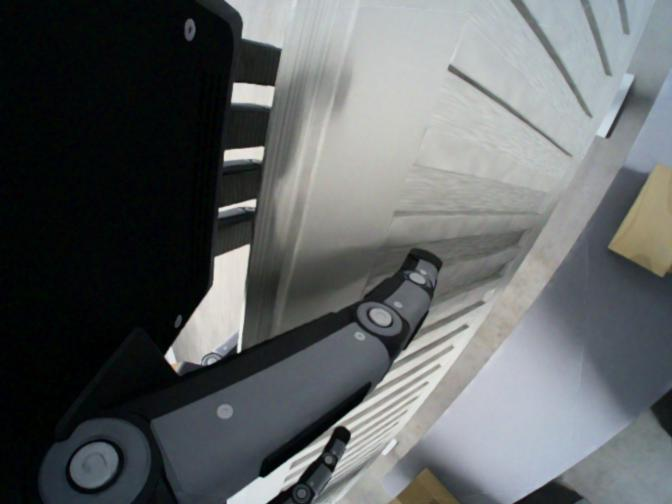

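>>> move --arm1 '{"joints":{"hand_speed":-0.9,"hand_force_limit":-0.75,"hand_little":-0.6,"hand_ring":-0.6,"hand_middle":-0.6,"hand_index":-0.6}}' --arm2 '{"joints":{"hand_speed":-0.9,"hand_force_limit":-0.75,"hand_little":-0.6,"hand_ring":-0.6,"hand_middle":-0.6,"hand_index":-0.6}}' --arm3 '{"joints":{"hand_speed":-0.9,"hand_force_limit":-0.75,"hand_little":-0.6,"hand_ring":-0.6,"hand_middle":-0.6,"hand_index":-0.6}}' --arm4 '{"joints":{"hand_speed":-0.9,"hand_force_limit":-0.75,"hand_little":-0.6,"hand_ring":-0.6,"hand_middle":-0.6,"hand_index":-0.6}}' --cameras '[]'

>>> move --arm1 '{"joints":{"hand_speed":-0.86,"hand_force_limit":1.0,"hand_thumb_bend":-0.8}}' --arm2 '{"joints":{"hand_speed":-0.86,"hand_force_limit":1.0,"hand_thumb_bend":-0.8}}' --arm3 '{"joints":{"hand_speed":-0.86,"hand_force_limit":1.0,"hand_thumb_bend":-0.8}}' --arm4 '{"joints":{"hand_speed":-0.86,"hand_force_limit":1.0,"hand_thumb_bend":-0.8}}' --cameras '[]'

>>> move --arm1 '{"joints":{"hand_speed":-0.92,"hand_force_limit":0.5,"hand_little":-0.8,"hand_ring":-0.8,"hand_middle":-0.8,"hand_index":-0.8}}' --arm2 '{"joints":{"hand_speed":-0.92,"hand_force_limit":0.5,"hand_little":-0.8,"hand_ring":-0.8,"hand_middle":-0.8,"hand_index":-0.8}}' --arm3 '{"joints":{"hand_speed":-0.92,"hand_force_limit":0.5,"hand_little":-0.8,"hand_ring":-0.8,"hand_middle":-0.8,"hand_index":-0.8}}' --arm4 '{"joints":{"hand_speed":-0.92,"hand_force_limit":0.5,"hand_little":-0.8,"hand_ring":-0.8,"hand_middle":-0.8,"hand_index":-0.8}}' --cameras '["cam_low","cam_high"]'

>>> zoom_image --camera "cam_low" --region '[330, 140, 550, 280]'

Scene clock: 369.07 s.
Joint torques (N m): arm1=[-1.85 -13.22 0.44 0.51 -0.18 -0.24] | arm2=[-0.15 -12.34 -2.47 2.1 -0.05 0.2] | arm3=[-0.5 -9.52 -1.63 1.5 0.1 0.1] | arm4=[-1.79 -13.86 0.57 0.65 0.44 0.27]
Heat: arm1: hottest joint2_rad 42 °C; arm2: hottest joint3_rad 43 °C; arm3: hottest joint2_rad 43 °C; arm4: hottest joint2_rad 45 °C.
move: arm1 off_target; arm2 off_target; arm3 off_target; arm4 off_target
Joint velocities: within noise
arm1.joint_positions: joint1_rad=-0.938 joint2_rad=+2.710 joint3_rad=+1.022 joint4_rad=+0.784 joint5_rad=-0.643 joint6_rad=-0.672 hand_little=-0.207 hand_ring=-0.123 hand_middle=-0.068 hand_index=+0.007 hand_thumb_turn=-1.000 hand_thumb_bend=+0.500 hand_force_limit=-0.750 hand_speed=-0.900
arm1.joint_status: hand_little off_target (ended at -0.207, target -0.600); hand_ring off_target (ended at -0.123, target -0.600); hand_middle off_target (ended at -0.068, target -0.600); hand_index off_target (ended at +0.007, target -0.600); the others done
arm1.hand_stopped_by: force,force,force,force,target,target
arm1.little_load_n: 0.5
arm1.ring_load_n: 0.0
arm1.middle_load_n: 0.0
arm1.index_load_n: 0.0
arm1.thumb_bend_load_n: 0.0
arm1.thumb_turn_load_n: 0.0
arm1.hand: x=-0.0060 y=+0.3461 z=+0.3836 quat_wxyz=(-0.300, +0.637, -0.640, +0.307) (m; scene frame)
arm1.hand_target: x=-0.0102 y=+0.3521 z=+0.3762 quat_wxyz=(-0.299, +0.641, -0.641, +0.299) (m; scene frame)
arm1.hand_status: not commanded
arm2.joint_positions: joint1_rad=-0.058 joint2_rad=+2.736 joint3_rad=+0.684 joint4_rad=+1.346 joint5_rad=-0.094 joint6_rad=-0.080 hand_little=-0.132 hand_ring=-0.059 hand_middle=+0.006 hand_index=-0.040 hand_thumb_turn=-1.000 hand_thumb_bend=+0.500 hand_force_limit=-0.750 hand_speed=-0.900
arm2.joint_status: hand_little off_target (ended at -0.132, target -0.600); hand_ring off_target (ended at -0.059, target -0.600); hand_middle off_target (ended at +0.006, target -0.600); hand_index off_target (ended at -0.040, target -0.600); the others done
arm2.hand_stopped_by: force,force,force,force,target,target
arm2.little_load_n: 0.5
arm2.ring_load_n: 0.0
arm2.middle_load_n: 0.0
arm2.index_load_n: 0.0
arm2.thumb_bend_load_n: 0.0
arm2.thumb_turn_load_n: 0.0
arm2.hand: x=-0.0239 y=+0.1936 z=+0.3840 quat_wxyz=(-0.299, +0.643, -0.636, +0.303) (m; scene frame)
arm2.hand_target: x=-0.0311 y=+0.1950 z=+0.3790 quat_wxyz=(-0.299, +0.641, -0.641, +0.299) (m; scene frame)
arm2.hand_status: not commanded
arm3.joint_positions: joint1_rad=+0.159 joint2_rad=+2.720 joint3_rad=+0.741 joint4_rad=+1.274 joint5_rad=+0.188 joint6_rad=+0.143 hand_little=-0.199 hand_ring=-0.217 hand_middle=-0.068 hand_index=-0.105 hand_thumb_turn=-1.000 hand_thumb_bend=+0.500 hand_force_limit=-0.750 hand_speed=-0.900
arm3.joint_status: hand_little off_target (ended at -0.199, target -0.600); hand_ring off_target (ended at -0.217, target -0.600); hand_middle off_target (ended at -0.068, target -0.600); hand_index off_target (ended at -0.105, target -0.600); the others done
arm3.hand_stopped_by: force,force,force,force,target,target
arm3.little_load_n: 0.0
arm3.ring_load_n: 0.0
arm3.middle_load_n: -0.5
arm3.index_load_n: 0.0
arm3.thumb_bend_load_n: 0.0
arm3.thumb_turn_load_n: 0.0
arm3.hand: x=-0.0008 y=-0.0865 z=+0.3872 quat_wxyz=(-0.302, +0.638, -0.638, +0.306) (m; scene frame)
arm3.hand_target: x=-0.0081 y=-0.0850 z=+0.3802 quat_wxyz=(-0.299, +0.641, -0.641, +0.299) (m; scene frame)
arm3.hand_status: not commanded
arm4.joint_positions: joint1_rad=+1.016 joint2_rad=+2.798 joint3_rad=+1.170 joint4_rad=+0.678 joint5_rad=+0.698 joint6_rad=+0.766 hand_little=-0.180 hand_ring=-0.096 hand_middle=-0.049 hand_index=-0.105 hand_thumb_turn=-1.000 hand_thumb_bend=+0.500 hand_force_limit=-0.750 hand_speed=-0.900
arm4.joint_status: hand_little off_target (ended at -0.180, target -0.600); hand_ring off_target (ended at -0.096, target -0.600); hand_middle off_target (ended at -0.049, target -0.600); hand_index off_target (ended at -0.105, target -0.600); the others done
arm4.hand_stopped_by: force,force,force,force,target,target
arm4.little_load_n: 2.0
arm4.ring_load_n: 0.0
arm4.middle_load_n: 0.0
arm4.index_load_n: 0.0
arm4.thumb_bend_load_n: 0.0
arm4.thumb_turn_load_n: -0.5
arm4.hand: x=-0.0080 y=-0.2348 z=+0.3890 quat_wxyz=(-0.314, +0.636, -0.639, +0.299) (m; scene frame)
arm4.hand_target: x=-0.0182 y=-0.2484 z=+0.3720 quat_wxyz=(-0.299, +0.641, -0.641, +0.299) (m; scene frame)
arm4.hand_status: not commanded
pictures: none
No camera images: "cameras" was empty.

Scene clock: 374.50 s.
Joint torques (N m): arm1=[-1.73 -13.27 0.44 0.47 -0.17 0.04] | arm2=[0.26 -13.33 -2.24 2.28 0.1 0.37] | arm3=[-0.62 -9.52 -1.63 1.54 0.16 0.18] | arm4=[-1.67 -13.98 0.51 0.68 0.51 0.36]
Heat: arm1: hottest joint2_rad 42 °C; arm2: hottest joint3_rad 43 °C; arm3: hottest joint2_rad 43 °C; arm4: hottest joint2_rad 45 °C.
move: arm1 off_target; arm2 off_target; arm3 off_target; arm4 off_target
Joint velocities: within noise
arm1.joint_positions: joint1_rad=-0.938 joint2_rad=+2.711 joint3_rad=+1.022 joint4_rad=+0.784 joint5_rad=-0.643 joint6_rad=-0.698 hand_little=-0.207 hand_ring=-0.123 hand_middle=-0.068 hand_index=+0.007 hand_thumb_turn=-1.000 hand_thumb_bend=+0.248 hand_force_limit=+1.000 hand_speed=-0.860
arm1.joint_status: hand_thumb_bend off_target (ended at +0.248, target -0.800); the others done
arm1.hand_stopped_by: force,force,force,force,force,target
arm1.little_load_n: 3.5
arm1.ring_load_n: 4.5
arm1.middle_load_n: 0.0
arm1.index_load_n: 0.0
arm1.thumb_bend_load_n: 13.5
arm1.thumb_turn_load_n: 2.0
arm1.hand: x=-0.0067 y=+0.3449 z=+0.3827 quat_wxyz=(-0.296, +0.645, -0.632, +0.310) (m; scene frame)
arm1.hand_target: x=-0.0102 y=+0.3521 z=+0.3761 quat_wxyz=(-0.299, +0.641, -0.641, +0.299) (m; scene frame)
arm1.hand_status: not commanded
arm2.joint_positions: joint1_rad=-0.058 joint2_rad=+2.739 joint3_rad=+0.684 joint4_rad=+1.346 joint5_rad=-0.096 joint6_rad=-0.099 hand_little=-0.132 hand_ring=-0.058 hand_middle=+0.006 hand_index=-0.040 hand_thumb_turn=-1.000 hand_thumb_bend=+0.126 hand_force_limit=+1.000 hand_speed=-0.860
arm2.joint_status: hand_thumb_bend off_target (ended at +0.126, target -0.800); the others done
arm2.hand_stopped_by: force,force,force,force,force,target
arm2.little_load_n: 5.5
arm2.ring_load_n: 5.0
arm2.middle_load_n: 0.0
arm2.index_load_n: 0.0
arm2.thumb_bend_load_n: 13.5
arm2.thumb_turn_load_n: 2.0
arm2.hand: x=-0.0255 y=+0.1930 z=+0.3826 quat_wxyz=(-0.296, +0.650, -0.630, +0.304) (m; scene frame)
arm2.hand_target: x=-0.0310 y=+0.1950 z=+0.3791 quat_wxyz=(-0.299, +0.641, -0.641, +0.299) (m; scene frame)
arm2.hand_status: not commanded
arm3.joint_positions: joint1_rad=+0.159 joint2_rad=+2.722 joint3_rad=+0.741 joint4_rad=+1.274 joint5_rad=+0.187 joint6_rad=+0.134 hand_little=-0.199 hand_ring=-0.216 hand_middle=-0.068 hand_index=-0.105 hand_thumb_turn=-1.000 hand_thumb_bend=+0.149 hand_force_limit=+1.000 hand_speed=-0.860
arm3.joint_status: hand_thumb_bend off_target (ended at +0.149, target -0.800); the others done
arm3.hand_stopped_by: force,force,force,force,force,target
arm3.little_load_n: 0.5
arm3.ring_load_n: 6.5
arm3.middle_load_n: 0.0
arm3.index_load_n: 0.5
arm3.thumb_bend_load_n: 14.0
arm3.thumb_turn_load_n: 2.0
arm3.hand: x=-0.0017 y=-0.0869 z=+0.3864 quat_wxyz=(-0.301, +0.642, -0.636, +0.306) (m; scene frame)
arm3.hand_target: x=-0.0080 y=-0.0851 z=+0.3802 quat_wxyz=(-0.299, +0.641, -0.641, +0.299) (m; scene frame)
arm3.hand_status: not commanded
arm4.joint_positions: joint1_rad=+1.016 joint2_rad=+2.799 joint3_rad=+1.170 joint4_rad=+0.677 joint5_rad=+0.696 joint6_rad=+0.756 hand_little=-0.179 hand_ring=-0.096 hand_middle=-0.049 hand_index=-0.104 hand_thumb_turn=-1.000 hand_thumb_bend=+0.224 hand_force_limit=+1.000 hand_speed=-0.860
arm4.joint_status: hand_thumb_bend off_target (ended at +0.224, target -0.800); the others done
arm4.hand_stopped_by: force,force,force,force,force,target
arm4.little_load_n: 6.5
arm4.ring_load_n: 1.0
arm4.middle_load_n: 0.0
arm4.index_load_n: 3.0
arm4.thumb_bend_load_n: 13.0
arm4.thumb_turn_load_n: 2.5
arm4.hand: x=-0.0088 y=-0.2356 z=+0.3880 quat_wxyz=(-0.312, +0.640, -0.636, +0.299) (m; scene frame)
arm4.hand_target: x=-0.0183 y=-0.2486 z=+0.3719 quat_wxyz=(-0.299, +0.641, -0.641, +0.299) (m; scene frame)
arm4.hand_status: not commanded
pictures: none
No camera images: "cameras" was empty.

Scene clock: 375.47 s.
Joint torques (N m): arm1=[-1.73 -13.33 0.44 0.54 -0.16 0.04] | arm2=[-0.26 -13.45 -2.44 2.33 0.09 0.31] | arm3=[-0.67 -9.64 -1.76 1.52 0.28 0.18] | arm4=[-1.79 -13.92 0.44 0.65 0.54 0.36]
Heat: arm1: hottest joint2_rad 42 °C; arm2: hottest joint3_rad 43 °C; arm3: hottest joint2_rad 43 °C; arm4: hottest joint2_rad 44 °C.
move: arm1 off_target; arm2 off_target; arm3 off_target; arm4 off_target
Joint velocities: within noise
arm1.joint_positions: joint1_rad=-0.937 joint2_rad=+2.711 joint3_rad=+1.022 joint4_rad=+0.783 joint5_rad=-0.643 joint6_rad=-0.698 hand_little=-0.227 hand_ring=-0.135 hand_middle=-0.162 hand_index=-0.013 hand_thumb_turn=-1.000 hand_thumb_bend=+0.248 hand_force_limit=+0.500 hand_speed=-0.920
arm1.joint_status: hand_little off_target (ended at -0.227, target -0.800); hand_ring off_target (ended at -0.135, target -0.800); hand_middle off_target (ended at -0.162, target -0.800); hand_index off_target (ended at -0.013, target -0.800); the others done
arm1.hand_stopped_by: force,force,force,force,force,target
arm1.little_load_n: 7.0
arm1.ring_load_n: 6.5
arm1.middle_load_n: 10.5
arm1.index_load_n: 7.0
arm1.thumb_bend_load_n: 17.5
arm1.thumb_turn_load_n: 3.5
arm1.hand: x=-0.0068 y=+0.3455 z=+0.3825 quat_wxyz=(-0.297, +0.645, -0.632, +0.310) (m; scene frame)
arm1.hand_target: x=-0.0101 y=+0.3520 z=+0.3762 quat_wxyz=(-0.299, +0.641, -0.641, +0.299) (m; scene frame)
arm1.hand_status: not commanded
arm2.joint_positions: joint1_rad=-0.058 joint2_rad=+2.739 joint3_rad=+0.685 joint4_rad=+1.346 joint5_rad=-0.097 joint6_rad=-0.099 hand_little=-0.144 hand_ring=-0.064 hand_middle=-0.027 hand_index=-0.067 hand_thumb_turn=-1.000 hand_thumb_bend=+0.126 hand_force_limit=+0.500 hand_speed=-0.920
arm2.joint_status: hand_little off_target (ended at -0.144, target -0.800); hand_ring off_target (ended at -0.064, target -0.800); hand_middle off_target (ended at -0.027, target -0.800); hand_index off_target (ended at -0.067, target -0.800); the others done
arm2.hand_stopped_by: force,force,force,force,force,target
arm2.little_load_n: 7.0
arm2.ring_load_n: 3.5
arm2.middle_load_n: 10.5
arm2.index_load_n: 9.5
arm2.thumb_bend_load_n: 15.5
arm2.thumb_turn_load_n: 2.0
arm2.hand: x=-0.0251 y=+0.1930 z=+0.3825 quat_wxyz=(-0.296, +0.650, -0.630, +0.304) (m; scene frame)
arm2.hand_target: x=-0.0309 y=+0.1950 z=+0.3791 quat_wxyz=(-0.299, +0.641, -0.641, +0.299) (m; scene frame)
arm2.hand_status: not commanded
arm3.joint_positions: joint1_rad=+0.159 joint2_rad=+2.723 joint3_rad=+0.743 joint4_rad=+1.274 joint5_rad=+0.183 joint6_rad=+0.134 hand_little=-0.226 hand_ring=-0.221 hand_middle=-0.095 hand_index=-0.125 hand_thumb_turn=-1.000 hand_thumb_bend=+0.150 hand_force_limit=+0.500 hand_speed=-0.920
arm3.joint_status: hand_little off_target (ended at -0.226, target -0.800); hand_ring off_target (ended at -0.221, target -0.800); hand_middle off_target (ended at -0.095, target -0.800); hand_index off_target (ended at -0.125, target -0.800); the others done
arm3.hand_stopped_by: force,force,force,force,force,target
arm3.little_load_n: 8.0
arm3.ring_load_n: 4.5
arm3.middle_load_n: 9.0
arm3.index_load_n: 6.5
arm3.thumb_bend_load_n: 16.5
arm3.thumb_turn_load_n: 2.5
arm3.hand: x=-0.0016 y=-0.0862 z=+0.3862 quat_wxyz=(-0.302, +0.642, -0.635, +0.305) (m; scene frame)
arm3.hand_target: x=-0.0082 y=-0.0851 z=+0.3801 quat_wxyz=(-0.299, +0.641, -0.641, +0.299) (m; scene frame)
arm3.hand_status: not commanded
arm4.joint_positions: joint1_rad=+1.016 joint2_rad=+2.799 joint3_rad=+1.171 joint4_rad=+0.677 joint5_rad=+0.695 joint6_rad=+0.755 hand_little=-0.185 hand_ring=-0.115 hand_middle=-0.074 hand_index=-0.117 hand_thumb_turn=-1.000 hand_thumb_bend=+0.225 hand_force_limit=+0.500 hand_speed=-0.920
arm4.joint_status: hand_little off_target (ended at -0.185, target -0.800); hand_ring off_target (ended at -0.115, target -0.800); hand_middle off_target (ended at -0.074, target -0.800); hand_index off_target (ended at -0.117, target -0.800); the others done
arm4.hand_stopped_by: force,force,force,force,force,target
arm4.little_load_n: 4.5
arm4.ring_load_n: 8.5
arm4.middle_load_n: 10.0
arm4.index_load_n: 6.0
arm4.thumb_bend_load_n: 16.0
arm4.thumb_turn_load_n: 2.0
arm4.hand: x=-0.0086 y=-0.2351 z=+0.3879 quat_wxyz=(-0.312, +0.640, -0.635, +0.299) (m; scene frame)
arm4.hand_target: x=-0.0183 y=-0.2485 z=+0.3719 quat_wxyz=(-0.299, +0.641, -0.641, +0.299) (m; scene frame)
arm4.hand_status: not commanded
pictures: cam_high, cam_low

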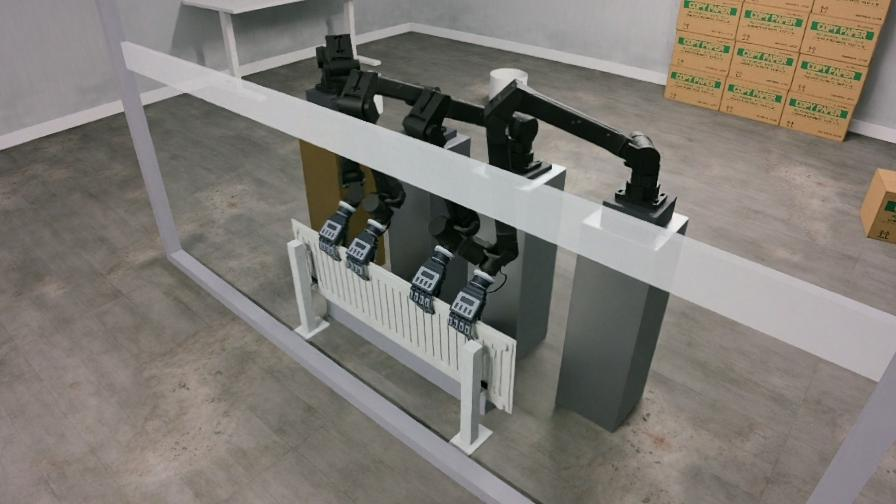

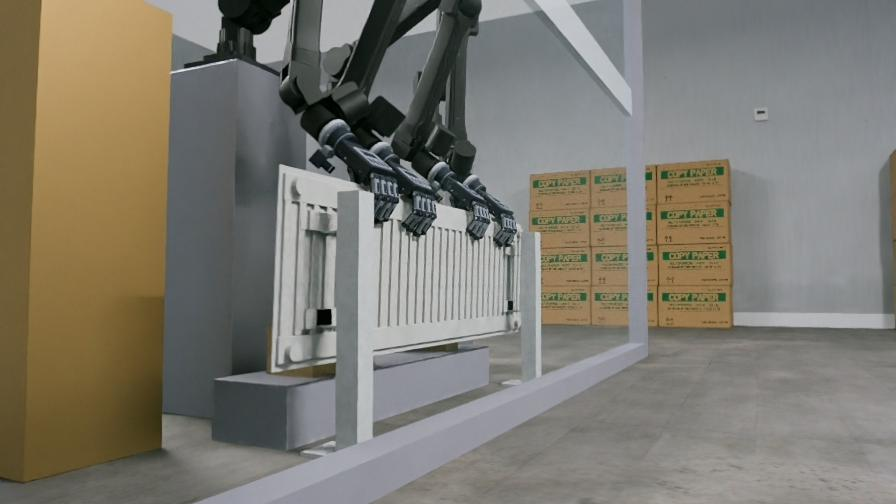

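Scaled by 2.291 from the camera's 896x504 image, which has a finer 1280x720 frame.

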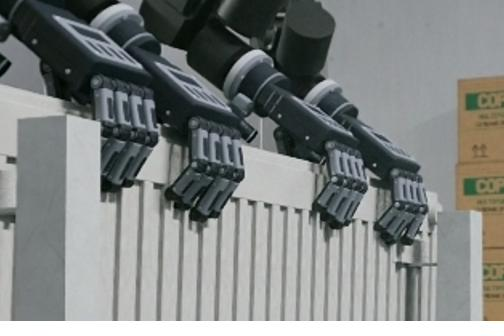

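>>> move --arm1 '{"target":[0.018,0.352,0.418,-0.3187,0.6312,-0.6312,0.3187],"speed":0.05}' --arm2 '{"target":[0.000,0.195,0.418,-0.3187,0.6312,-0.6312,0.3187],"speed":0.05}' --arm3 '{"target":[0.022,-0.085,0.421,-0.3187,0.6312,-0.6312,0.3187],"speed":0.05}' --arm4 '{"target":[0.016,-0.242,0.422,-0.3187,0.6312,-0.6312,0.3187],"speed":0.05}' --cameras '["cam_low"]'

>>> move --arm1 '{"target":[0.030,0.352,0.436,-0.3187,0.6312,-0.6312,0.3187],"speed":0.05}' --arm2 '{"target":[0.012,0.195,0.436,-0.3187,0.6312,-0.6312,0.3187],"speed":0.05}' --arm3 '{"target":[0.034,-0.085,0.439,-0.3187,0.6312,-0.6312,0.3187],"speed":0.05}' --arm4 '{"target":[0.028,-0.242,0.440,-0.3187,0.6312,-0.6312,0.3187],"speed":0.05}' --cameras '["cam_low"]'

>>> zoom_image --camera "cam_low" --region '[270, 180, 390, 350]'

Scene clock: 378.03 s.
Joint torques (N m): arm1=[-0.26 -19.02 -2.37 1.96 -1.35 0.72] | arm2=[0.26 -19.43 -4.51 2.67 0.1 0.41] | arm3=[-1.67 -15.74 -3.85 2.48 0.32 0.03] | arm4=[-4.48 -21.42 -2.24 1.76 1.89 -0.23]
Heat: arm1: hottest joint2_rad 42 °C; arm2: hottest joint3_rad 43 °C; arm3: hottest joint2_rad 43 °C; arm4: hottest joint2_rad 44 °C.
move: arm1 off_target; arm2 off_target; arm3 off_target; arm4 off_target
Joint velocities: within noise
arm1.joint_positions: joint1_rad=-0.926 joint2_rad=+2.703 joint3_rad=+1.015 joint4_rad=+0.783 joint5_rad=-0.632 joint6_rad=-0.693 hand_little=-0.227 hand_ring=-0.135 hand_middle=-0.162 hand_index=-0.013 hand_thumb_turn=-1.000 hand_thumb_bend=+0.249 hand_force_limit=+0.500 hand_speed=-0.920
arm1.joint_status: not commanded
arm1.hand_stopped_by: force,force,force,force,force,target
arm1.little_load_n: 7.5
arm1.ring_load_n: 6.5
arm1.middle_load_n: 8.5
arm1.index_load_n: 4.5
arm1.thumb_bend_load_n: 22.0
arm1.thumb_turn_load_n: 3.0
arm1.hand: x=-0.0048 y=+0.3479 z=+0.3847 quat_wxyz=(-0.294, +0.647, -0.633, +0.308) (m; scene frame)
arm1.hand_target: x=+0.0172 y=+0.3522 z=+0.4156 quat_wxyz=(-0.319, +0.633, -0.630, +0.317) (m; scene frame)
arm1.hand_status: off_target (0.041 m and 3.6 deg from the pose sent, 0.044 m and 3.2 deg at the start)
arm2.joint_positions: joint1_rad=-0.057 joint2_rad=+2.723 joint3_rad=+0.685 joint4_rad=+1.316 joint5_rad=-0.097 joint6_rad=-0.099 hand_little=-0.144 hand_ring=-0.064 hand_middle=-0.027 hand_index=-0.067 hand_thumb_turn=-1.000 hand_thumb_bend=+0.127 hand_force_limit=+0.500 hand_speed=-0.920
arm2.joint_status: not commanded
arm2.hand_stopped_by: force,force,force,force,force,target
arm2.little_load_n: 7.0
arm2.ring_load_n: 4.0
arm2.middle_load_n: 12.0
arm2.index_load_n: 9.5
arm2.thumb_bend_load_n: 17.5
arm2.thumb_turn_load_n: 3.0
arm2.hand: x=-0.0244 y=+0.1931 z=+0.3835 quat_wxyz=(-0.292, +0.652, -0.633, +0.299) (m; scene frame)
arm2.hand_target: x=-0.0008 y=+0.1950 z=+0.4157 quat_wxyz=(-0.319, +0.632, -0.631, +0.318) (m; scene frame)
arm2.hand_status: off_target (0.042 m and 4.5 deg from the pose sent, 0.044 m and 3.7 deg at the start)
arm3.joint_positions: joint1_rad=+0.159 joint2_rad=+2.703 joint3_rad=+0.743 joint4_rad=+1.239 joint5_rad=+0.181 joint6_rad=+0.129 hand_little=-0.226 hand_ring=-0.221 hand_middle=-0.095 hand_index=-0.124 hand_thumb_turn=-1.000 hand_thumb_bend=+0.151 hand_force_limit=+0.500 hand_speed=-0.920
arm3.joint_status: not commanded
arm3.hand_stopped_by: force,force,force,force,force,target
arm3.little_load_n: 5.5
arm3.ring_load_n: 4.0
arm3.middle_load_n: 10.5
arm3.index_load_n: 8.0
arm3.thumb_bend_load_n: 19.5
arm3.thumb_turn_load_n: 2.5
arm3.hand: x=-0.0002 y=-0.0856 z=+0.3879 quat_wxyz=(-0.296, +0.647, -0.635, +0.301) (m; scene frame)
arm3.hand_target: x=+0.0214 y=-0.0851 z=+0.4189 quat_wxyz=(-0.319, +0.631, -0.631, +0.319) (m; scene frame)
arm3.hand_status: off_target (0.040 m and 3.8 deg from the pose sent, 0.042 m and 2.8 deg at the start)
arm4.joint_positions: joint1_rad=+1.009 joint2_rad=+2.794 joint3_rad=+1.163 joint4_rad=+0.677 joint5_rad=+0.685 joint6_rad=+0.737 hand_little=-0.185 hand_ring=-0.115 hand_middle=-0.074 hand_index=-0.117 hand_thumb_turn=-1.000 hand_thumb_bend=+0.225 hand_force_limit=+0.500 hand_speed=-0.920
arm4.joint_status: not commanded
arm4.hand_stopped_by: force,force,force,force,force,target
arm4.little_load_n: 0.0
arm4.ring_load_n: 4.0
arm4.middle_load_n: 9.5
arm4.index_load_n: 8.0
arm4.thumb_bend_load_n: 18.0
arm4.thumb_turn_load_n: 5.0
arm4.hand: x=-0.0086 y=-0.2391 z=+0.3886 quat_wxyz=(-0.307, +0.646, -0.632, +0.299) (m; scene frame)
arm4.hand_target: x=+0.0158 y=-0.2421 z=+0.4195 quat_wxyz=(-0.318, +0.631, -0.632, +0.319) (m; scene frame)
arm4.hand_status: off_target (0.042 m and 3.1 deg from the pose sent, 0.043 m and 2.6 deg at the start)
pictures: cam_low

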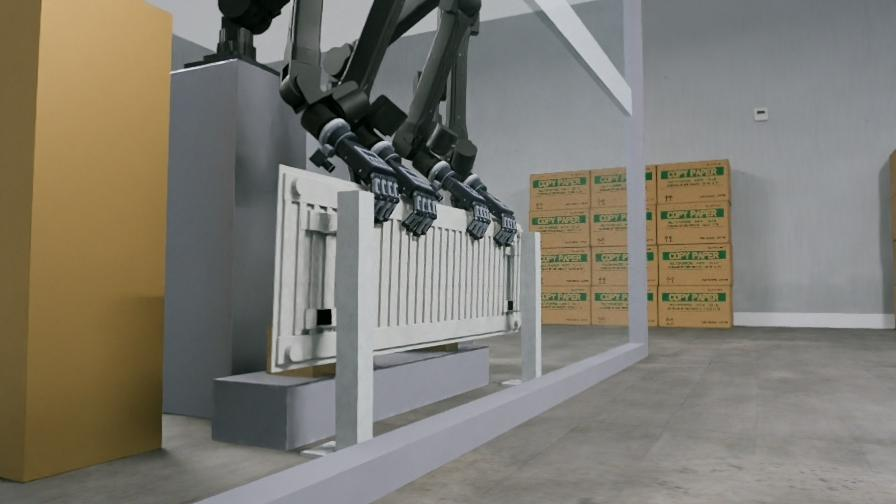

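Scene clock: 379.17 s.
Joint torques (N m): arm1=[0.38 -19.49 -1.17 1.2 -1.5 0.83] | arm2=[0.09 -20.07 -3.75 3.1 0.09 0.39] | arm3=[-1.96 -17.32 -3.78 2.8 0.27 0] | arm4=[-5.01 -22.18 -1.36 1.32 2.05 -0.27]
Heat: arm1: hottest joint2_rad 42 °C; arm2: hottest joint3_rad 43 °C; arm3: hottest joint2_rad 43 °C; arm4: hottest joint2_rad 45 °C.
move: arm1 off_target; arm2 off_target; arm3 off_target; arm4 off_target
Joint velocities: within noise
arm1.joint_positions: joint1_rad=-0.914 joint2_rad=+2.660 joint3_rad=+0.986 joint4_rad=+0.780 joint5_rad=-0.613 joint6_rad=-0.684 hand_little=-0.227 hand_ring=-0.135 hand_middle=-0.162 hand_index=-0.013 hand_thumb_turn=-1.000 hand_thumb_bend=+0.250 hand_force_limit=+0.500 hand_speed=-0.920
arm1.joint_status: not commanded
arm1.hand_stopped_by: force,force,force,force,force,target
arm1.little_load_n: 10.0
arm1.ring_load_n: 5.5
arm1.middle_load_n: 5.0
arm1.index_load_n: 0.5
arm1.thumb_bend_load_n: 24.0
arm1.thumb_turn_load_n: 2.0
arm1.hand: x=-0.0008 y=+0.3474 z=+0.3998 quat_wxyz=(-0.288, +0.647, -0.633, +0.311) (m; scene frame)
arm1.hand_target: x=+0.0288 y=+0.3526 z=+0.4335 quat_wxyz=(-0.320, +0.633, -0.630, +0.317) (m; scene frame)
arm1.hand_status: off_target (0.048 m and 4.1 deg from the pose sent, 0.062 m and 3.6 deg at the start)
arm2.joint_positions: joint1_rad=-0.057 joint2_rad=+2.663 joint3_rad=+0.667 joint4_rad=+1.249 joint5_rad=-0.095 joint6_rad=-0.093 hand_little=-0.144 hand_ring=-0.064 hand_middle=-0.027 hand_index=-0.067 hand_thumb_turn=-1.000 hand_thumb_bend=+0.127 hand_force_limit=+0.500 hand_speed=-0.920
arm2.joint_status: not commanded
arm2.hand_stopped_by: force,force,force,force,force,target
arm2.little_load_n: 9.0
arm2.ring_load_n: 5.0
arm2.middle_load_n: 11.0
arm2.index_load_n: 7.5
arm2.thumb_bend_load_n: 17.5
arm2.thumb_turn_load_n: 1.5
arm2.hand: x=-0.0215 y=+0.1932 z=+0.3952 quat_wxyz=(-0.286, +0.653, -0.638, +0.290) (m; scene frame)
arm2.hand_target: x=+0.0107 y=+0.1951 z=+0.4333 quat_wxyz=(-0.319, +0.631, -0.631, +0.318) (m; scene frame)
arm2.hand_status: off_target (0.053 m and 5.6 deg from the pose sent, 0.064 m and 4.4 deg at the start)
arm3.joint_positions: joint1_rad=+0.156 joint2_rad=+2.659 joint3_rad=+0.736 joint4_rad=+1.175 joint5_rad=+0.176 joint6_rad=+0.125 hand_little=-0.226 hand_ring=-0.222 hand_middle=-0.095 hand_index=-0.124 hand_thumb_turn=-1.000 hand_thumb_bend=+0.151 hand_force_limit=+0.500 hand_speed=-0.920
arm3.joint_status: not commanded
arm3.hand_stopped_by: force,force,force,force,force,target
arm3.little_load_n: 3.0
arm3.ring_load_n: 1.5
arm3.middle_load_n: 9.0
arm3.index_load_n: 7.0
arm3.thumb_bend_load_n: 22.5
arm3.thumb_turn_load_n: 2.0
arm3.hand: x=+0.0024 y=-0.0856 z=+0.3946 quat_wxyz=(-0.286, +0.653, -0.637, +0.294) (m; scene frame)
arm3.hand_target: x=+0.0330 y=-0.0852 z=+0.4356 quat_wxyz=(-0.319, +0.631, -0.631, +0.319) (m; scene frame)
arm3.hand_status: off_target (0.054 m and 5.3 deg from the pose sent, 0.061 m and 3.7 deg at the start)
arm4.joint_positions: joint1_rad=+0.993 joint2_rad=+2.759 joint3_rad=+1.131 joint4_rad=+0.677 joint5_rad=+0.667 joint6_rad=+0.718 hand_little=-0.185 hand_ring=-0.116 hand_middle=-0.075 hand_index=-0.116 hand_thumb_turn=-1.000 hand_thumb_bend=+0.226 hand_force_limit=+0.500 hand_speed=-0.920
arm4.joint_status: not commanded
arm4.hand_stopped_by: force,force,force,force,force,target
arm4.little_load_n: 0.0
arm4.ring_load_n: 0.0
arm4.middle_load_n: 4.5
arm4.index_load_n: 15.5
arm4.thumb_bend_load_n: 21.0
arm4.thumb_turn_load_n: 6.0
arm4.hand: x=-0.0058 y=-0.2436 z=+0.4007 quat_wxyz=(-0.304, +0.650, -0.630, +0.296) (m; scene frame)
arm4.hand_target: x=+0.0274 y=-0.2425 z=+0.4371 quat_wxyz=(-0.318, +0.631, -0.632, +0.319) (m; scene frame)
arm4.hand_status: off_target (0.052 m and 3.8 deg from the pose sent, 0.063 m and 3.1 deg at the start)
pictures: cam_low

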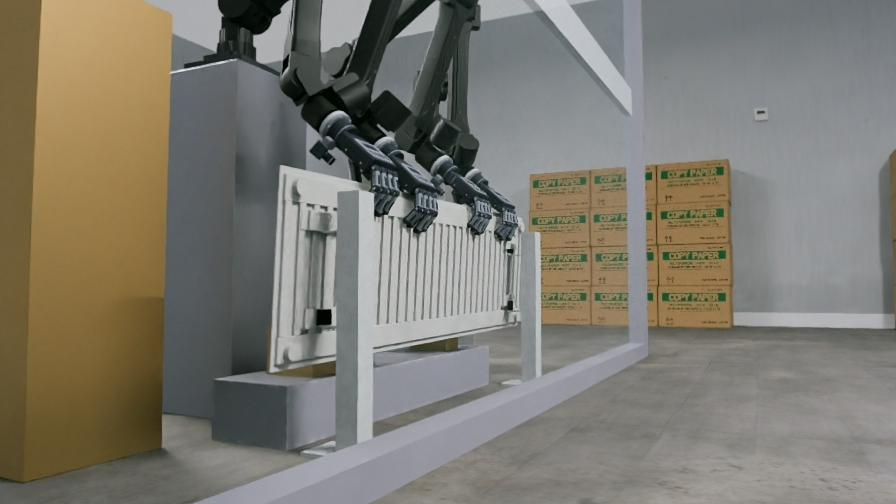

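Scaled by 2.965 from the camera's 896x504 image, which has a finer 1280x720 frame.

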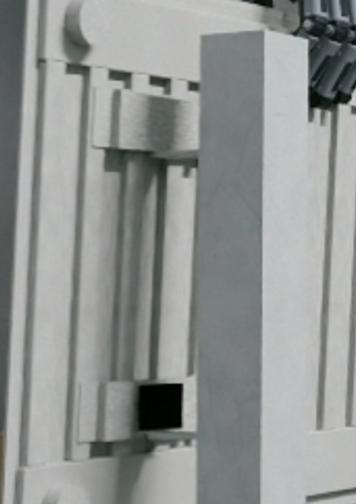

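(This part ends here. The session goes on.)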